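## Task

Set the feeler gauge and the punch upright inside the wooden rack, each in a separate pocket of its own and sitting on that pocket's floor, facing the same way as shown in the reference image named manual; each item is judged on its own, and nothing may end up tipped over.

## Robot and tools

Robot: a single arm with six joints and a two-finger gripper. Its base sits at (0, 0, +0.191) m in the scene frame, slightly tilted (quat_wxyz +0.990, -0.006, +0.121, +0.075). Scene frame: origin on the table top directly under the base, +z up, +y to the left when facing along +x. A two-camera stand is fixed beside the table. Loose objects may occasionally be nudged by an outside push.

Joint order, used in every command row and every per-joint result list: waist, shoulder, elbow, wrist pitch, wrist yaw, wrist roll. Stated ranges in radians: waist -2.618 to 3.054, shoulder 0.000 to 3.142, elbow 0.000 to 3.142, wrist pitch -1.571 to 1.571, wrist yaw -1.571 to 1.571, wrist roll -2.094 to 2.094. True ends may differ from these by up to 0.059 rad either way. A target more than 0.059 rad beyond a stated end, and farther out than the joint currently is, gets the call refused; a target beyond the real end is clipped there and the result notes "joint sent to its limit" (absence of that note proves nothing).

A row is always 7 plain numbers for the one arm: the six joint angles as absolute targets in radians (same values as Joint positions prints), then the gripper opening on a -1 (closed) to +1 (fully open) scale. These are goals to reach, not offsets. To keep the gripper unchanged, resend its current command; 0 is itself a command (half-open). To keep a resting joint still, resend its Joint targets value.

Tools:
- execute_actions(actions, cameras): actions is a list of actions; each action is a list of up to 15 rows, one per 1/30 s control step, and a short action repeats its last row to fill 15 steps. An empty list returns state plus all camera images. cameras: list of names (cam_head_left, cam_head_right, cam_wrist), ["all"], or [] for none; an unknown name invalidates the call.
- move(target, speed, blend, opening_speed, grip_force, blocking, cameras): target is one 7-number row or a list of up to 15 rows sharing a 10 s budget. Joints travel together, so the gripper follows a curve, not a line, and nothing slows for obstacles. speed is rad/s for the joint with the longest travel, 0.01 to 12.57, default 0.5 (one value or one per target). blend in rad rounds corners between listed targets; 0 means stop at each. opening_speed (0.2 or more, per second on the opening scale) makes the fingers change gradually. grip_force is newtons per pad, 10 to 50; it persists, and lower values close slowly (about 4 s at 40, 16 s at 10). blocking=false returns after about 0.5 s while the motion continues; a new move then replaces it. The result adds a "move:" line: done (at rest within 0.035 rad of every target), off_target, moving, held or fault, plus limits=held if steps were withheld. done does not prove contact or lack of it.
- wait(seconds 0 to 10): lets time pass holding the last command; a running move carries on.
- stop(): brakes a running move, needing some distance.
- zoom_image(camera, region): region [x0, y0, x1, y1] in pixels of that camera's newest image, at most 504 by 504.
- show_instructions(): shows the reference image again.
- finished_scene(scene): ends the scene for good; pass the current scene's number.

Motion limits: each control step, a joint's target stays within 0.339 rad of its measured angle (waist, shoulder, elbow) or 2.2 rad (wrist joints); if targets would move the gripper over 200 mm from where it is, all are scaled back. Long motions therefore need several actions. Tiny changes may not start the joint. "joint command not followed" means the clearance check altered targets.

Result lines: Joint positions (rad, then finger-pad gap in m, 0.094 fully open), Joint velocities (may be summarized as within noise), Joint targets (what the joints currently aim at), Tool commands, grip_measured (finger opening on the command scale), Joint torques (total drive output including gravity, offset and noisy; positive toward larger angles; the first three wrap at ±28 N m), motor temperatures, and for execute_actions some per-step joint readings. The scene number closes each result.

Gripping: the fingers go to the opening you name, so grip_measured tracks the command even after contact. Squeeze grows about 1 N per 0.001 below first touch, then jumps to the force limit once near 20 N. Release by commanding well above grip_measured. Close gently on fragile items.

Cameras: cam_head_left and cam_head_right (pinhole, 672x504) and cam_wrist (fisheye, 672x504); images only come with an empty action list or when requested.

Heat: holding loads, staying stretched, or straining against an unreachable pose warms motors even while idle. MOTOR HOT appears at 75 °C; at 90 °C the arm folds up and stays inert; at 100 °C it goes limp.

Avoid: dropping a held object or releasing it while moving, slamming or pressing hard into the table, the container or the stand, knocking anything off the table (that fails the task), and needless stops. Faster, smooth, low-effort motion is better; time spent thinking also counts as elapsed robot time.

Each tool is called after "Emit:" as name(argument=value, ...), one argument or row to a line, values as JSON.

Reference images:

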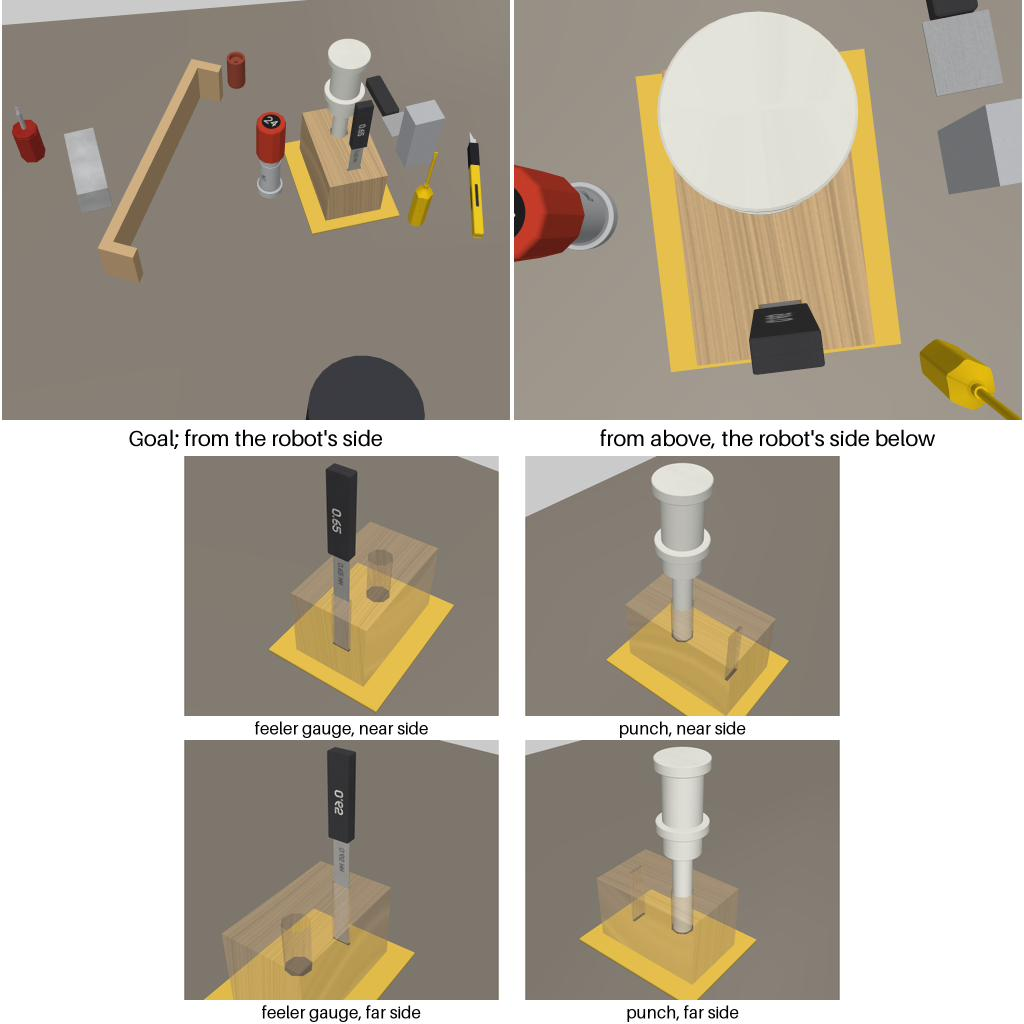

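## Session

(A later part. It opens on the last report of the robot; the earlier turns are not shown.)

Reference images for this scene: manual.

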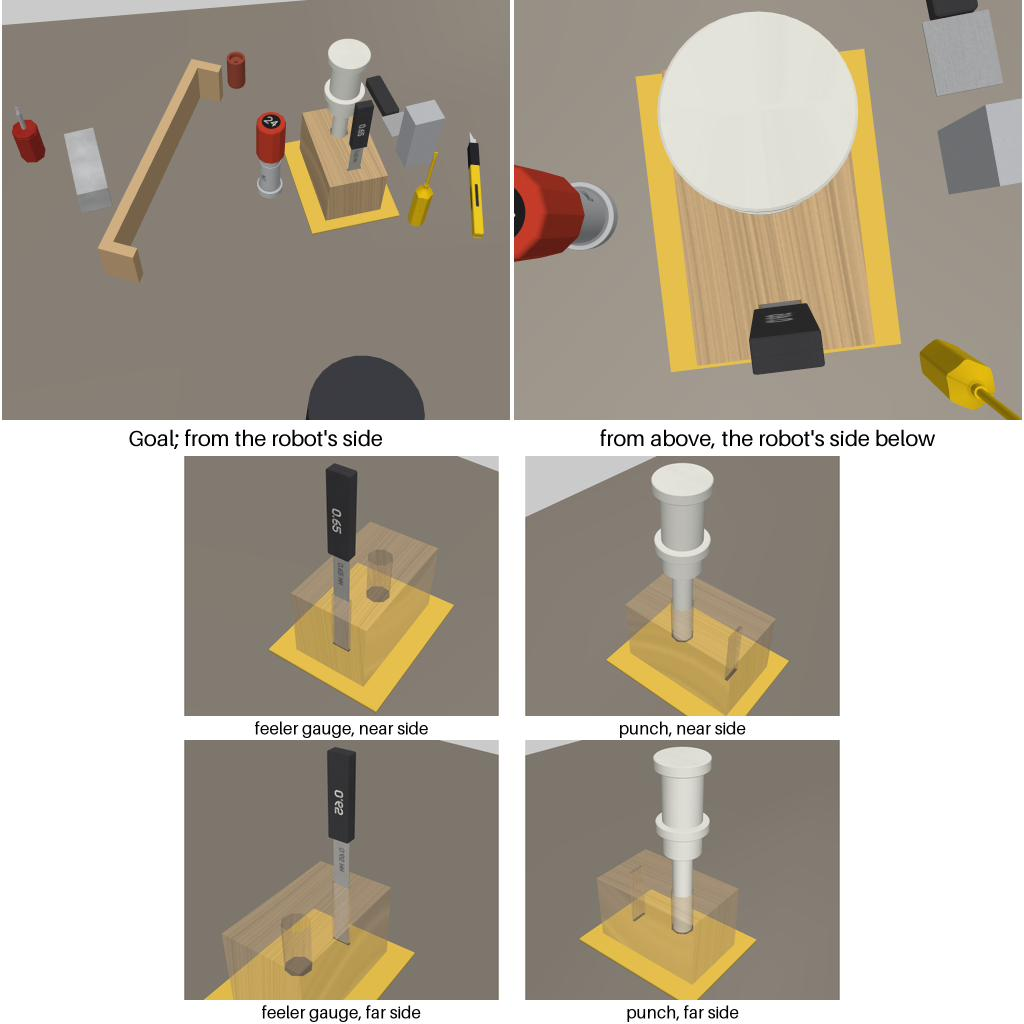

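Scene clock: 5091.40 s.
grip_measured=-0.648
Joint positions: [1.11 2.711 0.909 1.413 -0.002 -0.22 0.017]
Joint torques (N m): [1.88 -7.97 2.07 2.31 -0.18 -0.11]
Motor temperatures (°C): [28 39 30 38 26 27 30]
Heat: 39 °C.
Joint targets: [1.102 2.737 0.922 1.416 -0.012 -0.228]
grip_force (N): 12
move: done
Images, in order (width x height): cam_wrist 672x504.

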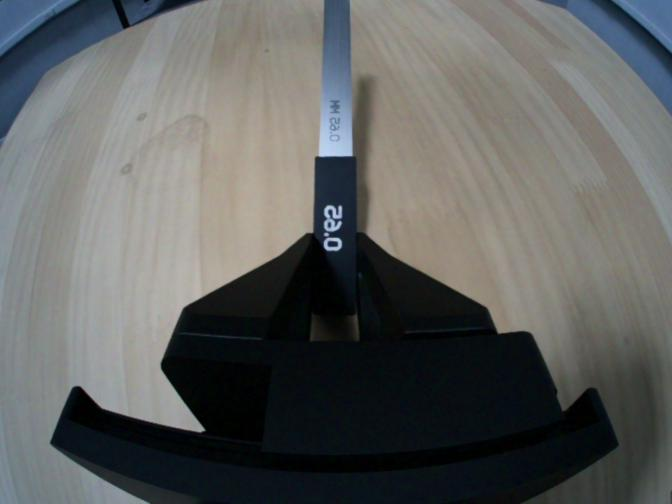

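Emit:
zoom_image(
  camera="cam_head_left",
  region=[380, 230, 420, 280],
)

Emit:
zoom_image(
  camera="cam_head_right",
  region=[380, 230, 420, 280],
)

Scaled by 10.080 from the camera's 672x504 image, which has a finer 960x720 frame.

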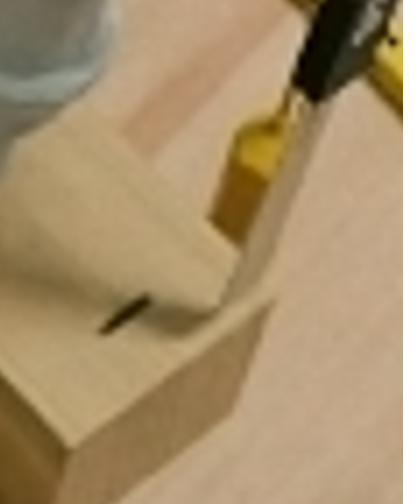

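Scaled by 10.080 from the camera's 672x504 image, which has a finer 960x720 frame.

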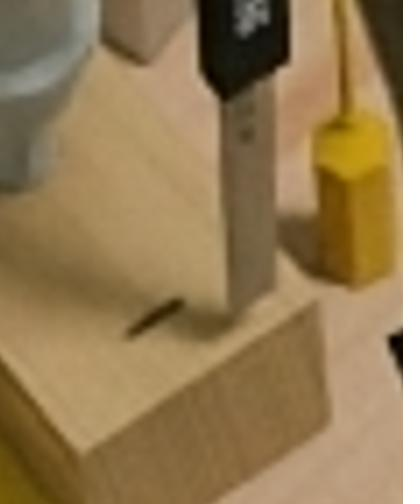

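Emit:
move(
  target=[
    [-0.525, 1.58, 1.20, -1.39, -0.085, -0.21, -0.88],
    [-0.467, 1.697, 1.300, -1.456, -0.096, -0.156, -0.88],
  ],
  speed=0.2,
  blend=0.03,
  cameras=["all"],
)

Emit:
zoom_image(
  camera="cam_head_left",
  region=[370, 220, 420, 280],
)

Emit:
zoom_image(
  camera="cam_head_right",
  region=[370, 220, 420, 280],
)

Emit:
zoom_image(
  camera="cam_wrist",
  region=[230, 0, 430, 220],
)

Scene clock: 5547.03 s.
grip_measured=-0.661
Joint positions: [-0.474 1.682 1.268 -1.445 -0.089 -0.164 0.016]
Joint torques (N m): [-0.24 -6.78 7.06 -0.73 -0.03 0.06]
Heat: 35 °C.
Joint targets: [-0.467 1.697 1.300 -1.456 -0.096 -0.156]
move: done

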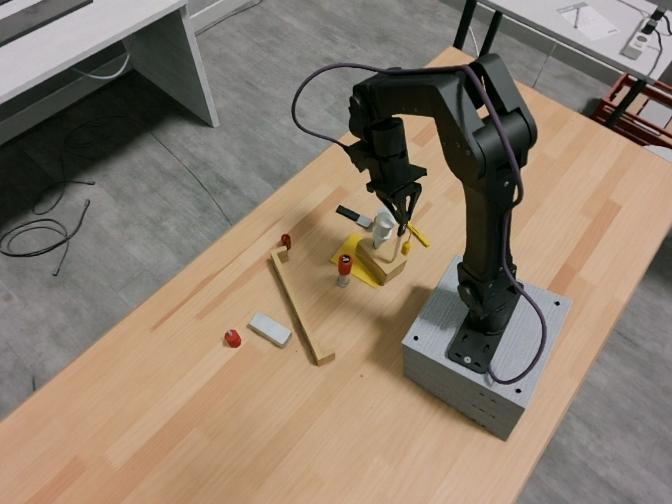

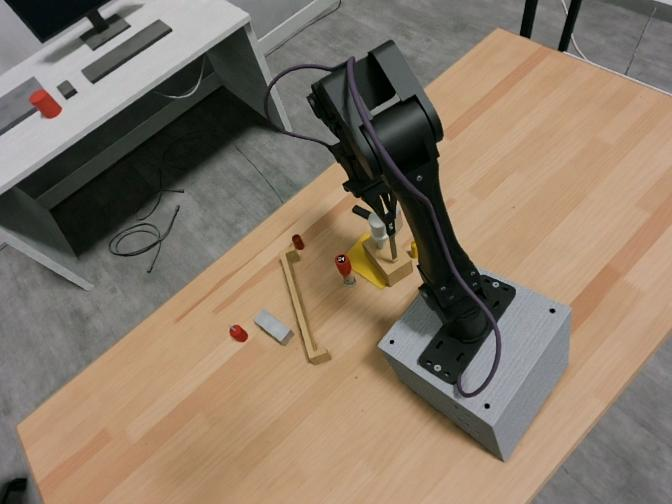

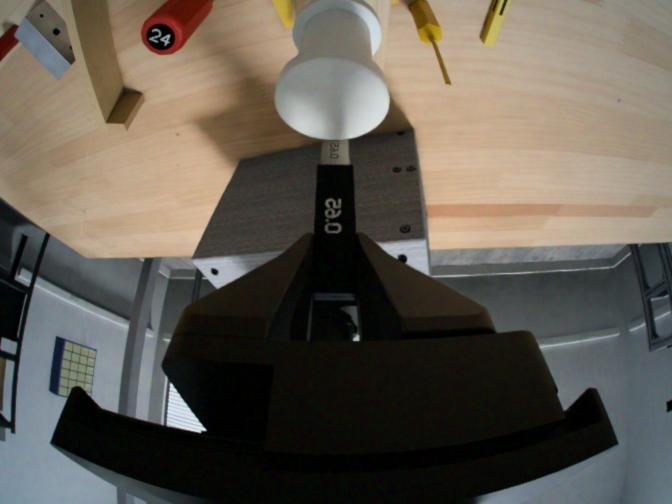

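Scaled by 8.400 from the camera's 672x504 image, which has a finer 960x720 frame.

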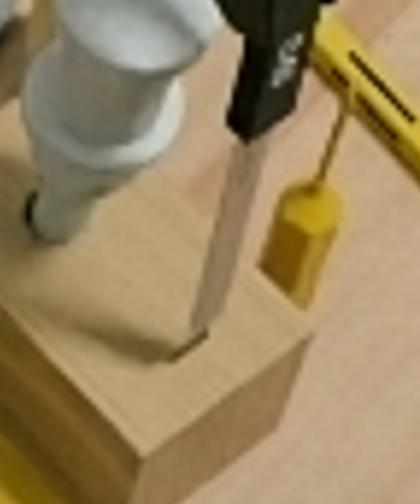

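Scaled by 8.400 from the camera's 672x504 image, which has a finer 960x720 frame.

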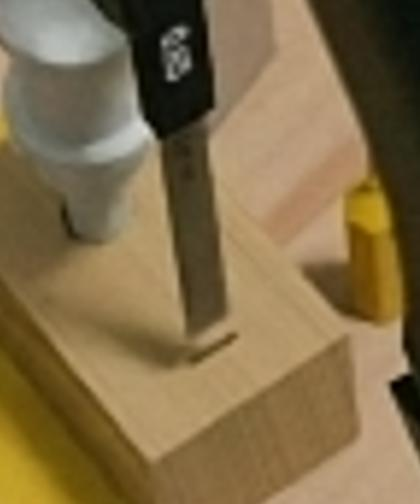

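Scaled by 2.291 from the camera's 672x504 image, which has a finer 960x720 frame.

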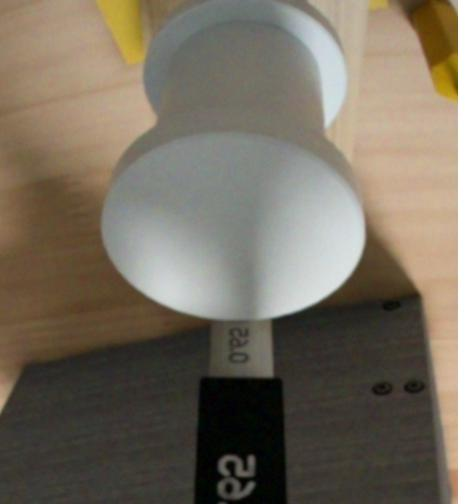

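Emit:
move(
  target=[-0.463, 1.711, 1.234, -1.398, -0.096, -0.156, -0.88],
  speed=0.06,
  cameras=["cam_head_left", "cam_head_right"],
)

Emit:
zoom_image(
  camera="cam_head_left",
  region=[380, 230, 420, 280],
)

Emit:
zoom_image(
  camera="cam_head_right",
  region=[375, 230, 415, 280],
)

Scene clock: 5577.13 s.
grip_measured=-0.661
Joint positions: [-0.474 1.692 1.251 -1.412 -0.089 -0.163 0.016]
Joint torques (N m): [0.13 -6.48 3.22 -0.44 -0.03 0.04]
Heat: 34 °C.
Joint targets: [-0.463 1.711 1.234 -1.398 -0.096 -0.156]
move: done
Images, in order (width x height): cam_head_left 672x504, cam_head_right 672x504.

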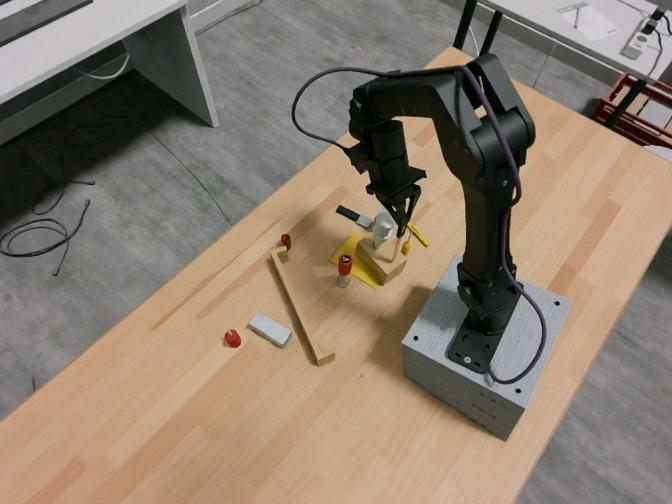

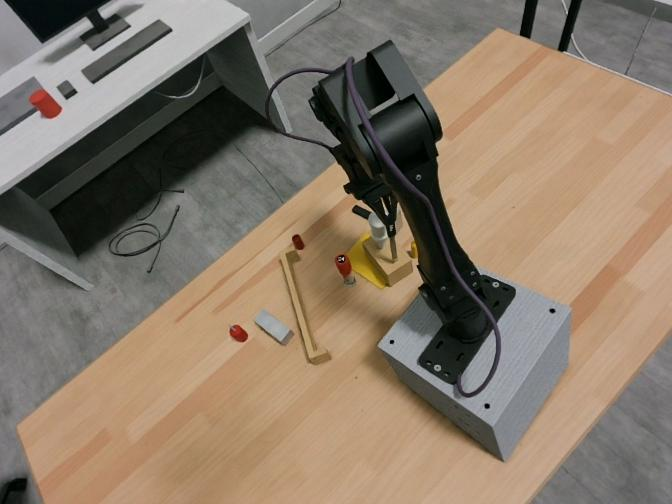

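Scaled by 10.080 from the camera's 672x504 image, which has a finer 960x720 frame.

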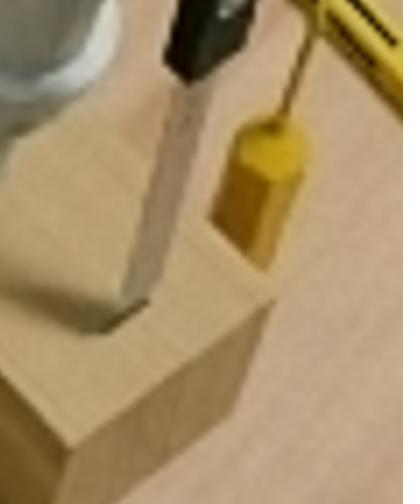

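Scaled by 10.080 from the camera's 672x504 image, which has a finer 960x720 frame.

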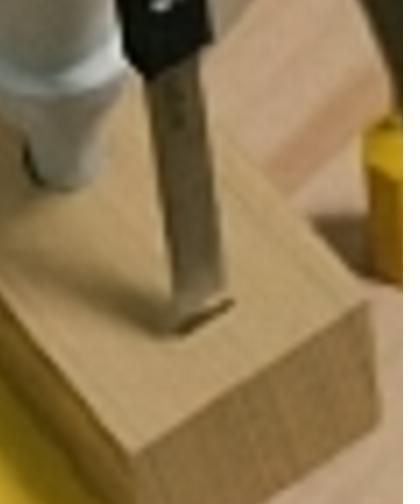

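Emit:
move(
  target=[-0.463, 1.719, 1.222, -1.380, -0.096, -0.156, -0.88],
  speed=0.05,
  cameras=["cam_head_left", "cam_head_right"],
)

Emit:
zoom_image(
  camera="cam_head_left",
  region=[382, 240, 412, 274],
)

Emit:
zoom_image(
  camera="cam_head_right",
  region=[380, 240, 410, 274],
)

Scene clock: 5620.30 s.
grip_measured=-0.661
Joint positions: [-0.474 1.703 1.239 -1.394 -0.089 -0.163 0.016]
Joint torques (N m): [0.12 -6.75 3.15 -0.45 -0.03 0.04]
Heat: 35 °C.
Joint targets: [-0.463 1.719 1.222 -1.380 -0.096 -0.156]
move: done
Images, in order (width x height): cam_head_left 672x504, cam_head_right 672x504.

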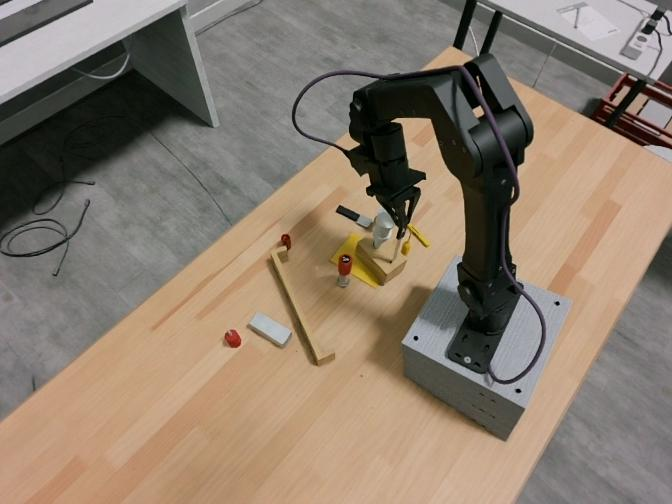

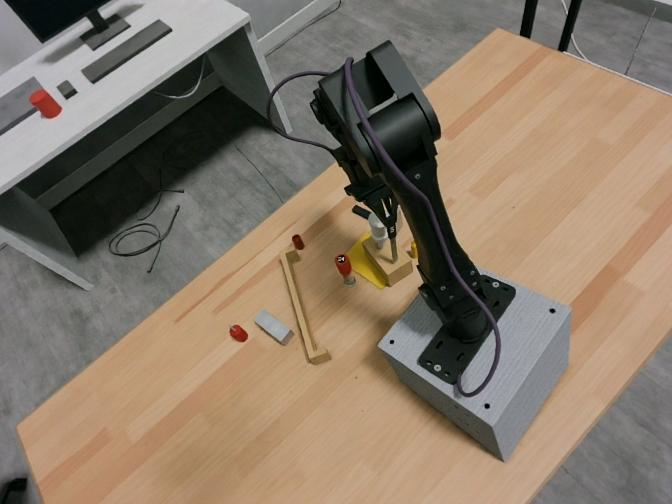

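Scaled by 14.824 from the camera's 672x504 image, which has a finer 960x720 frame.

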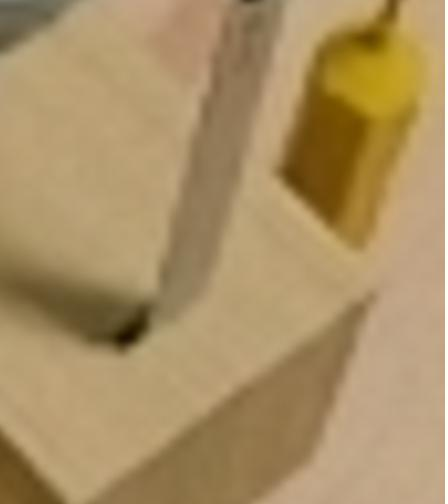

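Scaled by 14.824 from the camera's 672x504 image, which has a finer 960x720 frame.

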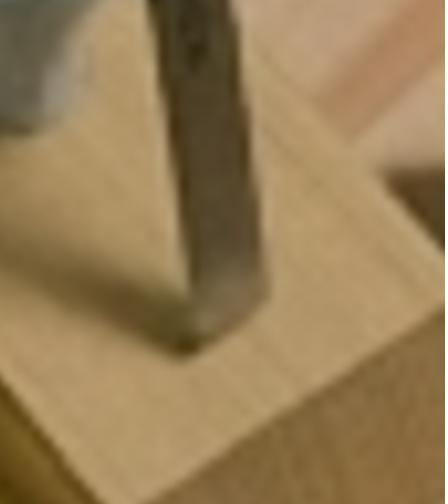

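Emit:
move(
  target=[-0.463, 1.728, 1.208, -1.360, -0.096, -0.156, -0.88],
  speed=0.05,
  cameras=["cam_head_left", "cam_head_right"],
)

Emit:
zoom_image(
  camera="cam_head_left",
  region=[382, 240, 412, 274],
)

Emit:
zoom_image(
  camera="cam_head_right",
  region=[380, 240, 410, 274],
)

Scene clock: 5652.67 s.
grip_measured=-0.661
Joint positions: [-0.474 1.712 1.225 -1.374 -0.089 -0.163 0.016]
Joint torques (N m): [0.09 -6.76 3.12 -0.46 -0.03 0.04]
Heat: 35 °C.
Joint targets: [-0.463 1.728 1.208 -1.360 -0.096 -0.156]
move: done
Images, in order (width x height): cam_head_left 672x504, cam_head_right 672x504.

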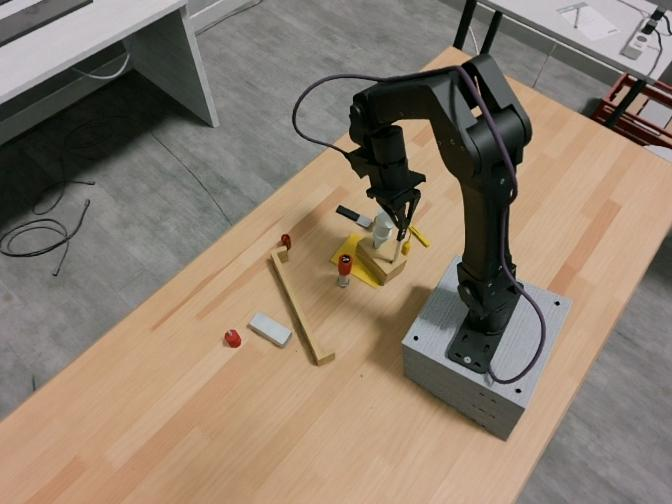

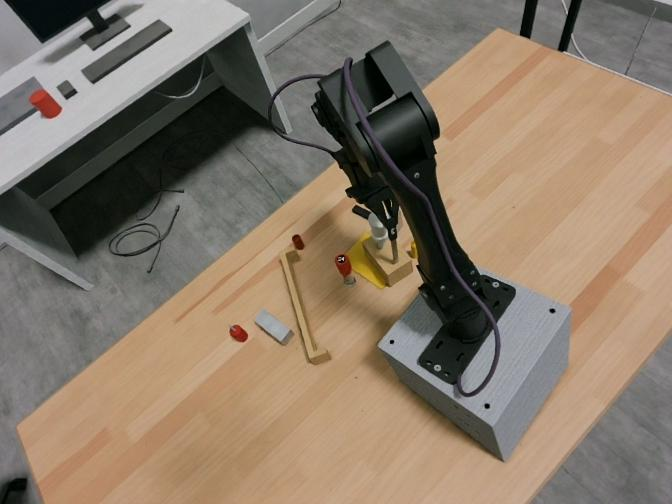

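Scaled by 14.824 from the camera's 672x504 image, which has a finer 960x720 frame.

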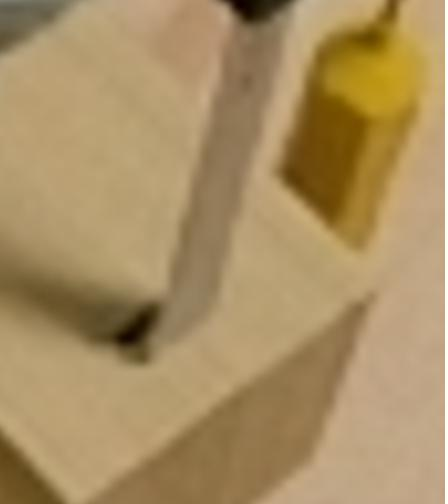

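Scaled by 14.824 from the camera's 672x504 image, which has a finer 960x720 frame.

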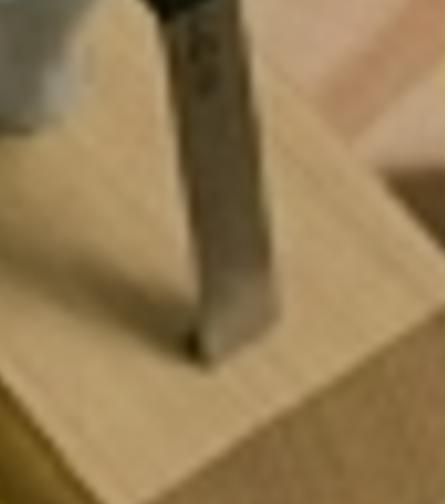

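Emit:
move(
  target=[-0.497, 1.769, 1.308, -1.402, -0.096, -0.184, -0.88],
  speed=0.08,
  cameras=["cam_head_left", "cam_head_right"],
)

Emit:
zoom_image(
  camera="cam_head_left",
  region=[382, 240, 412, 274],
)

Emit:
zoom_image(
  camera="cam_head_right",
  region=[380, 240, 410, 274],
)

Scene clock: 5678.67 s.
grip_measured=-0.661
Joint positions: [-0.485 1.751 1.278 -1.391 -0.09 -0.175 0.016]
Joint torques (N m): [-1.89 -6.97 6.78 -0.73 -0.02 -0.11]
Heat: 34 °C.
Joint targets: [-0.497 1.769 1.308 -1.402 -0.096 -0.184]
move: done
Images, in order (width x height): cam_head_left 672x504, cam_head_right 672x504.

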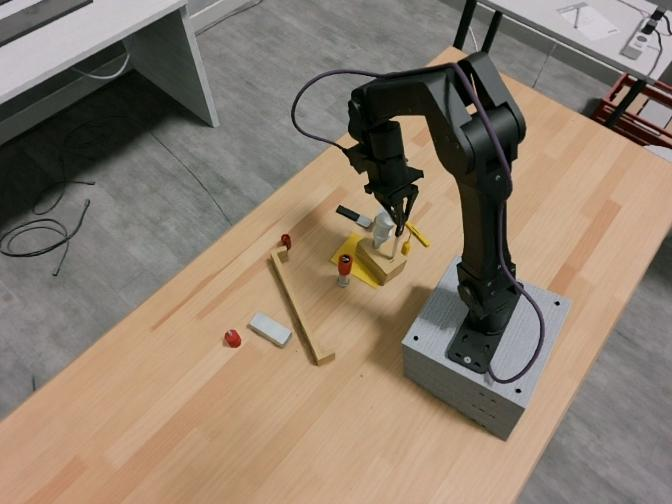

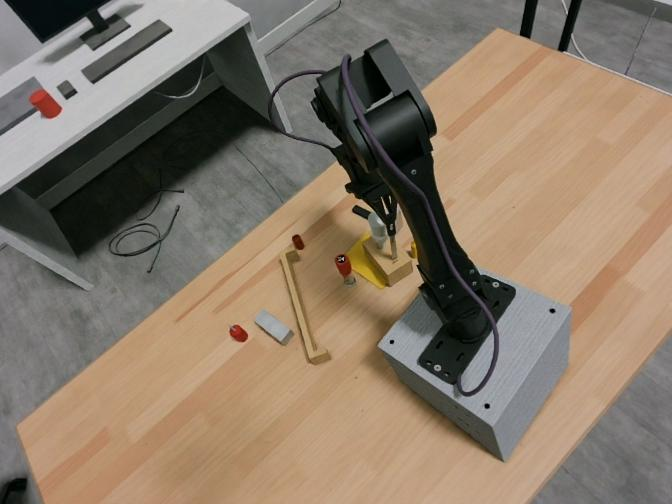

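Scaled by 14.824 from the camera's 672x504 image, which has a finer 960x720 frame.

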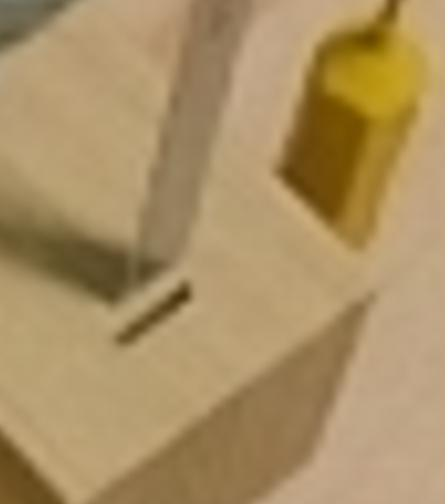

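Scaled by 14.824 from the camera's 672x504 image, which has a finer 960x720 frame.

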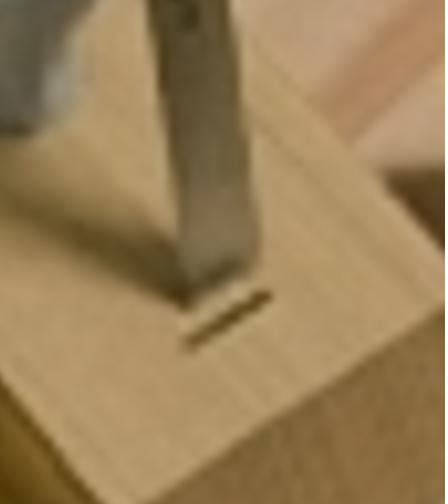

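Emit:
move(
  target=[-0.497, 1.781, 1.250, -1.352, -0.096, -0.184, -0.88],
  speed=0.05,
  cameras=["cam_head_left", "cam_head_right"],
)

Emit:
zoom_image(
  camera="cam_head_left",
  region=[382, 240, 412, 274],
)

Emit:
zoom_image(
  camera="cam_head_right",
  region=[380, 240, 410, 274],
)

Scene clock: 5716.90 s.
grip_measured=-0.661
Joint positions: [-0.485 1.758 1.275 -1.389 -0.09 -0.176 0.016]
Joint torques (N m): [-1.91 -6.61 2.56 -0.22 -0.03 -0.11]
Heat: 34 °C.
Joint targets: [-0.497 1.781 1.250 -1.352 -0.096 -0.184]
move: off_target; the wrist pitch is farthest, 0.037 rad from its target
Images, in order (width x height): cam_head_left 672x504, cam_head_right 672x504.

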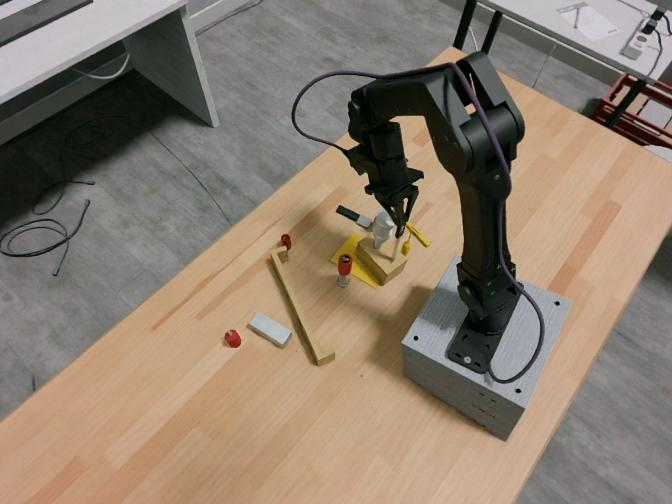

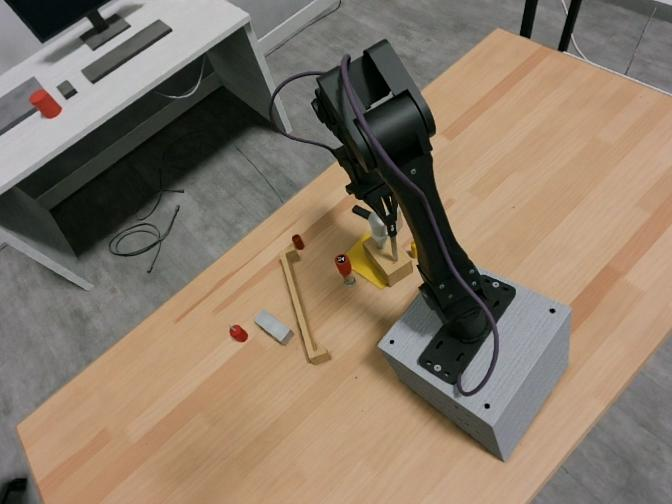

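Scaled by 14.824 from the camera's 672x504 image, which has a finer 960x720 frame.

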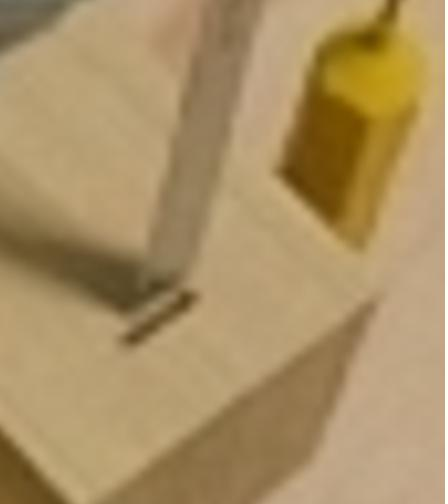

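Scaled by 14.824 from the camera's 672x504 image, which has a finer 960x720 frame.

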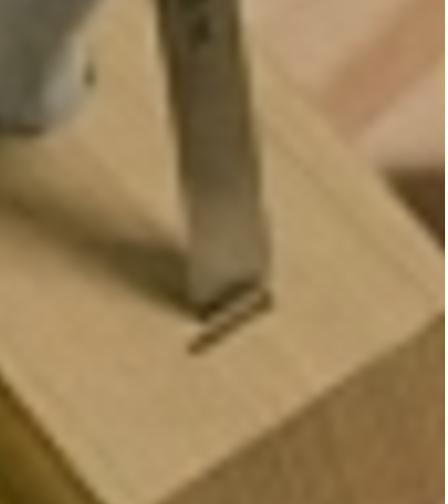

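Emit:
move(
  target=[-0.464, 1.724, 1.250, -1.372, -0.096, -0.160, -0.88],
  speed=0.05,
  cameras=["cam_head_left", "cam_head_right"],
)

Emit:
zoom_image(
  camera="cam_head_left",
  region=[382, 240, 412, 274],
)

Emit:
zoom_image(
  camera="cam_head_right",
  region=[380, 240, 410, 274],
)

Scene clock: 5744.77 s.
grip_measured=-0.661
Joint positions: [-0.473 1.754 1.275 -1.389 -0.088 -0.166 0.016]
Joint torques (N m): [-0.08 -10.43 2.61 -0.43 -0.04 0.01]
Heat: 34 °C.
Joint targets: [-0.464 1.724 1.250 -1.372 -0.096 -0.160]
move: done
Images, in order (width x height): cam_head_left 672x504, cam_head_right 672x504.

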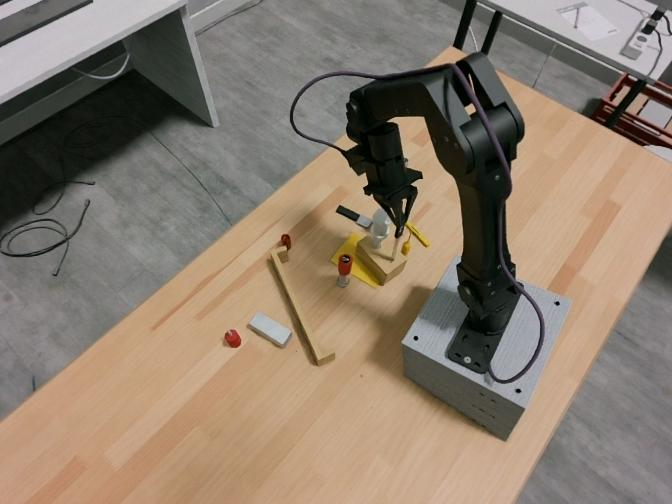

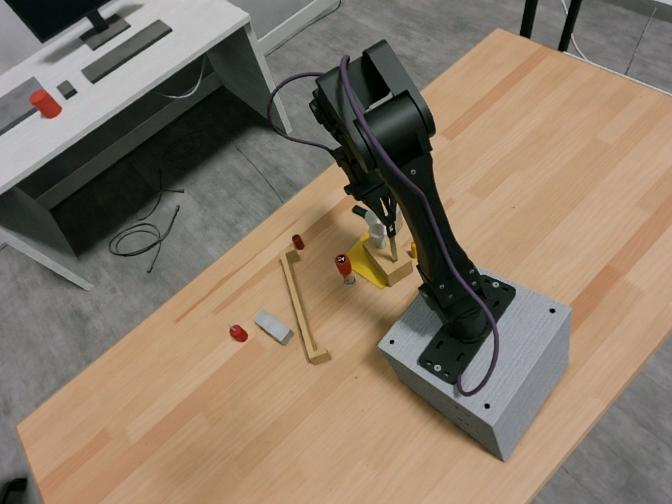

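Scaled by 14.824 from the camera's 672x504 image, which has a finer 960x720 frame.

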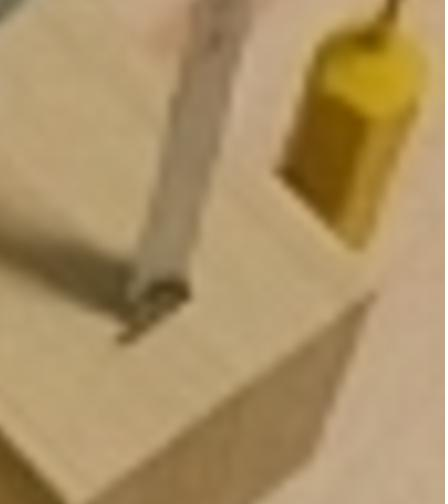

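Scaled by 14.824 from the camera's 672x504 image, which has a finer 960x720 frame.

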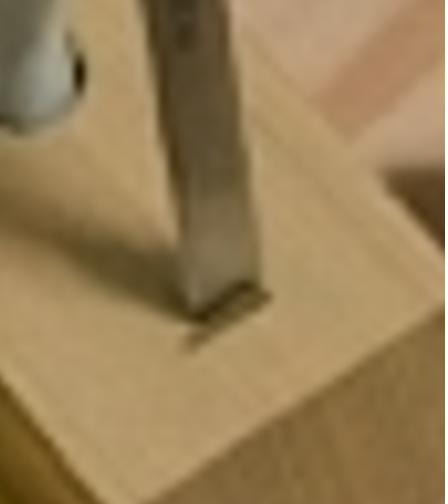

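Emit:
move(
  target=[-0.458, 1.718, 1.236, -1.370, -0.096, -0.156, -0.88],
  speed=0.05,
  cameras=["cam_head_left", "cam_head_right"],
)

Emit:
zoom_image(
  camera="cam_head_left",
  region=[382, 240, 412, 274],
)

Emit:
zoom_image(
  camera="cam_head_right",
  region=[380, 240, 410, 274],
)

Scene clock: 5780.80 s.
grip_measured=-0.661
Joint positions: [-0.467 1.751 1.255 -1.376 -0.089 -0.163 0.016]
Joint torques (N m): [-0.14 -10.58 2.95 -0.56 -0.03 0.04]
Heat: 38 °C.
Joint targets: [-0.458 1.718 1.236 -1.370 -0.096 -0.156]
move: done
Images, in order (width x height): cam_head_left 672x504, cam_head_right 672x504.

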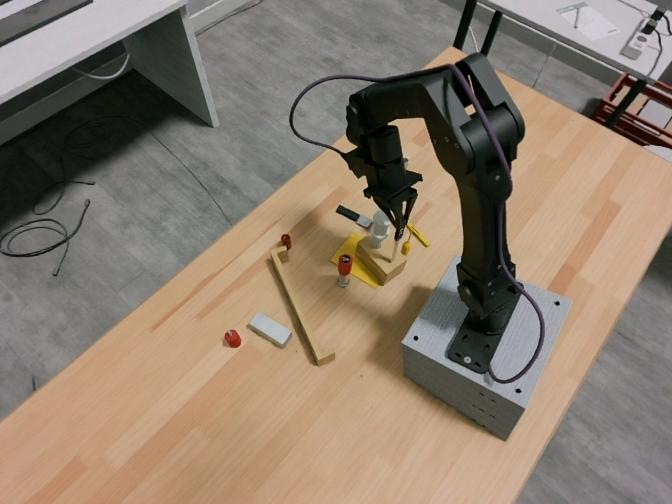

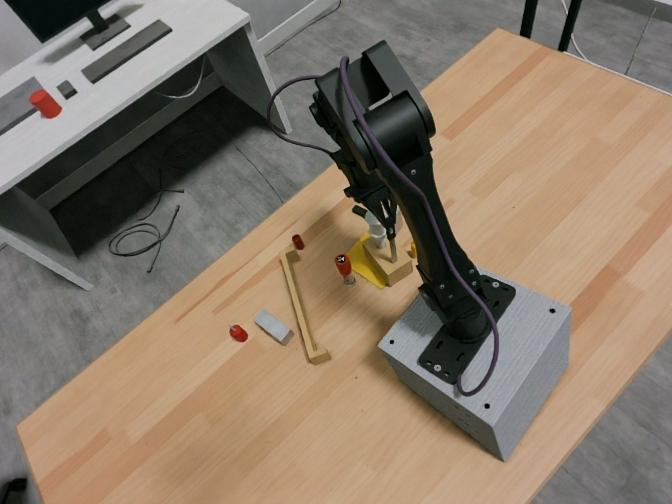

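Scaled by 14.824 from the camera's 672x504 image, which has a finer 960x720 frame.

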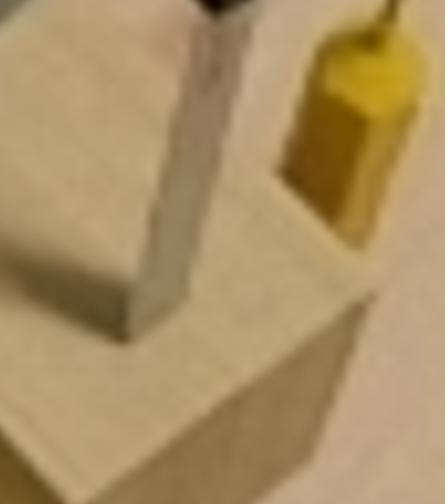

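Scaled by 14.824 from the camera's 672x504 image, which has a finer 960x720 frame.

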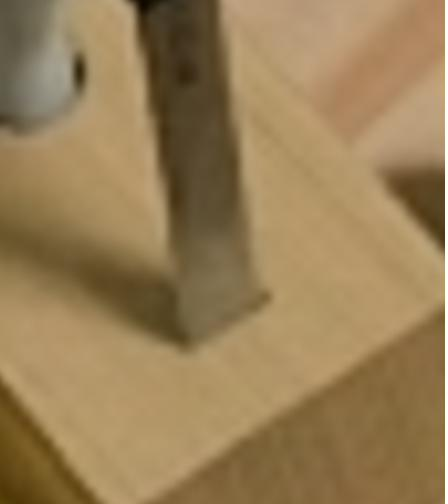

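Emit:
move(
  target=[-0.456, 1.779, 1.220, -1.335, -0.096, -0.156, -0.88],
  speed=0.05,
  cameras=["cam_head_left", "cam_head_right"],
)

Emit:
zoom_image(
  camera="cam_head_left",
  region=[382, 240, 412, 274],
)

Emit:
zoom_image(
  camera="cam_head_right",
  region=[380, 240, 410, 274],
)

Scene clock: 5803.23 s.
grip_measured=-0.661
Joint positions: [-0.467 1.762 1.238 -1.344 -0.09 -0.163 0.016]
Joint torques (N m): [0.02 -7.04 2.97 -0.52 -0.04 0.04]
Heat: 36 °C.
Joint targets: [-0.456 1.779 1.220 -1.335 -0.096 -0.156]
move: done
Images, in order (width x height): cam_head_left 672x504, cam_head_right 672x504.

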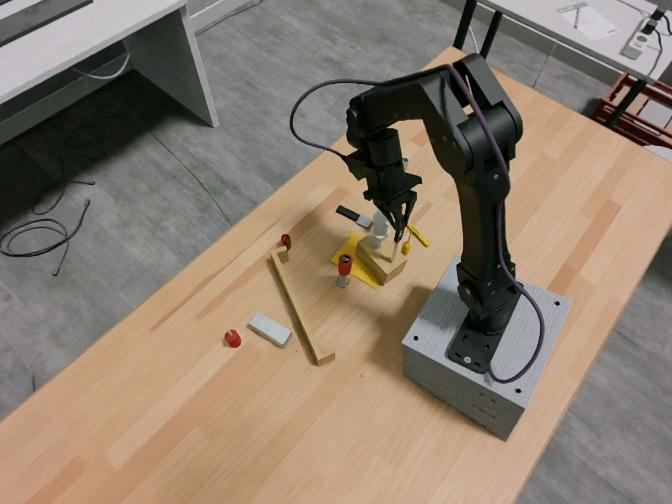

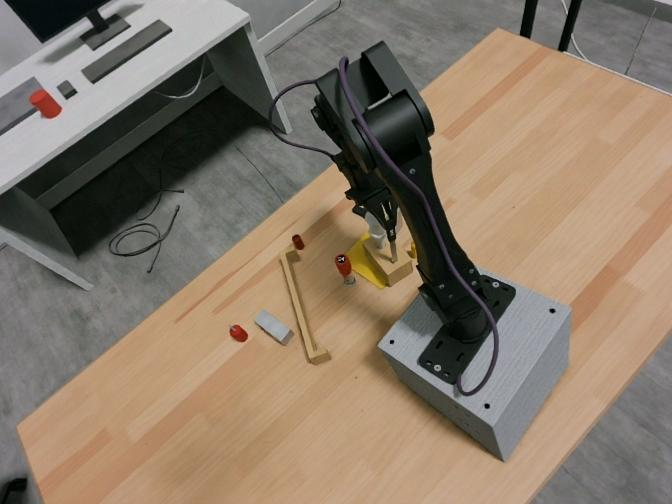

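Scaled by 14.824 from the camera's 672x504 image, which has a finer 960x720 frame.

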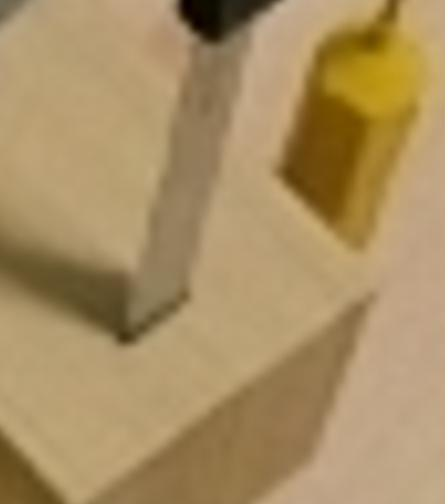

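Scaled by 14.824 from the camera's 672x504 image, which has a finer 960x720 frame.

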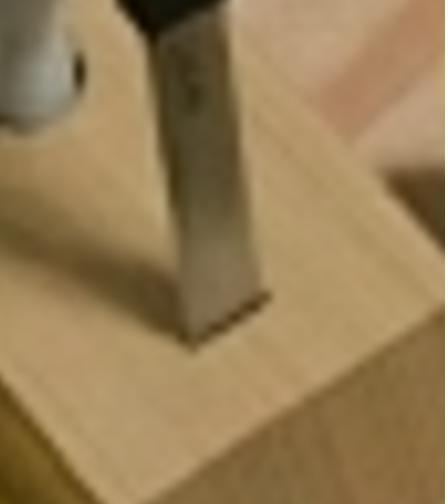

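Emit:
move(
  target=[-0.452, 1.802, 1.200, -1.292, -0.096, -0.152, -0.88],
  speed=0.06,
)

Emit:
move(
  target=[-0.448, 1.8265, 1.181, -1.2485, -0.096, -0.148, -0.88],
  speed=0.06,
  cameras=["cam_head_left", "cam_head_right"],
)

Emit:
zoom_image(
  camera="cam_head_left",
  region=[360, 210, 430, 290],
)

Emit:
zoom_image(
  camera="cam_head_right",
  region=[350, 210, 420, 290],
)

Scene clock: 5826.63 s.
grip_measured=-0.661
Joint positions: [-0.46 1.784 1.218 -1.302 -0.09 -0.16 0.016]
Joint torques (N m): [-0.17 -7.02 2.84 -0.51 -0.03 0.04]
Heat: 35 °C.
Joint targets: [-0.452 1.802 1.200 -1.292 -0.096 -0.152]
move: done

Scene clock: 5827.60 s.
grip_measured=-0.661
Joint positions: [-0.457 1.803 1.202 -1.268 -0.091 -0.155 0.016]
Joint torques (N m): [-0.13 -6.65 2.52 -0.41 -0.02 0.04]
Heat: 35 °C.
Joint targets: [-0.448 1.827 1.181 -1.249 -0.096 -0.148]
move: done
Images, in order (width x height): cam_head_left 672x504, cam_head_right 672x504.

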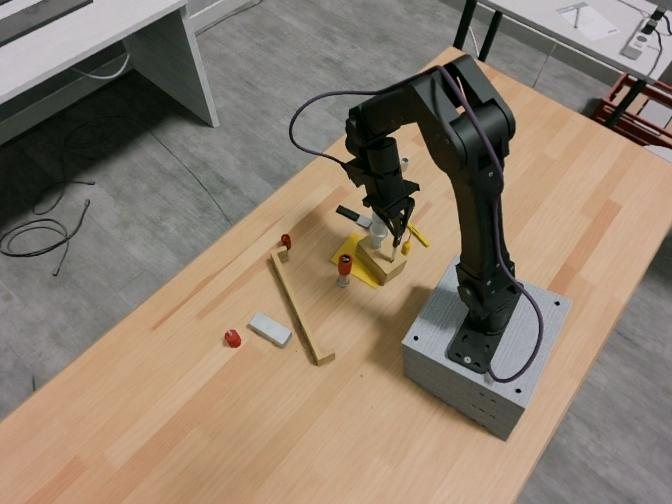

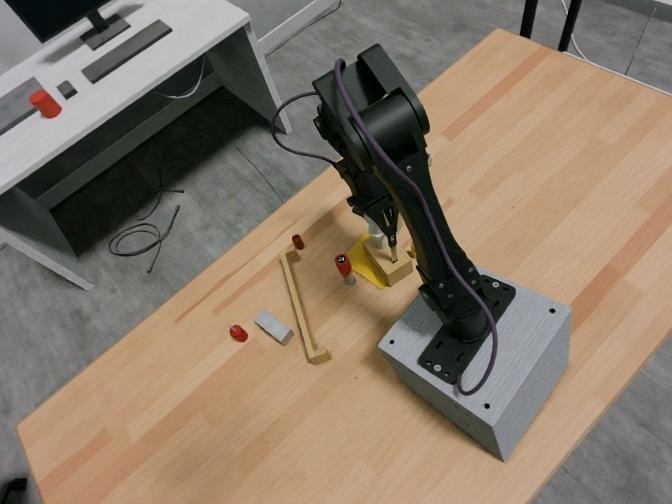

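Scaled by 6.300 from the camera's 672x504 image, which has a finer 960x720 frame.

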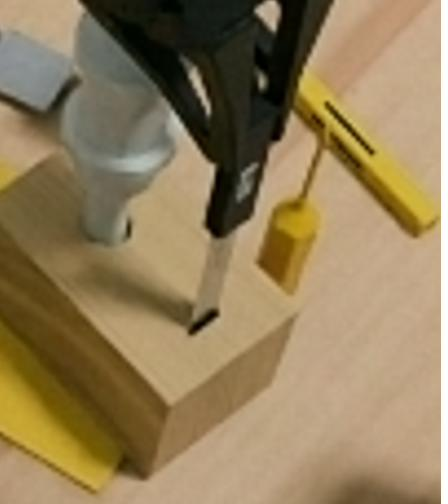

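Scaled by 6.300 from the camera's 672x504 image, which has a finer 960x720 frame.

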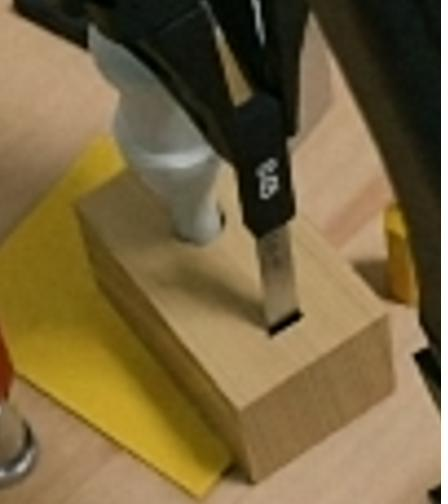

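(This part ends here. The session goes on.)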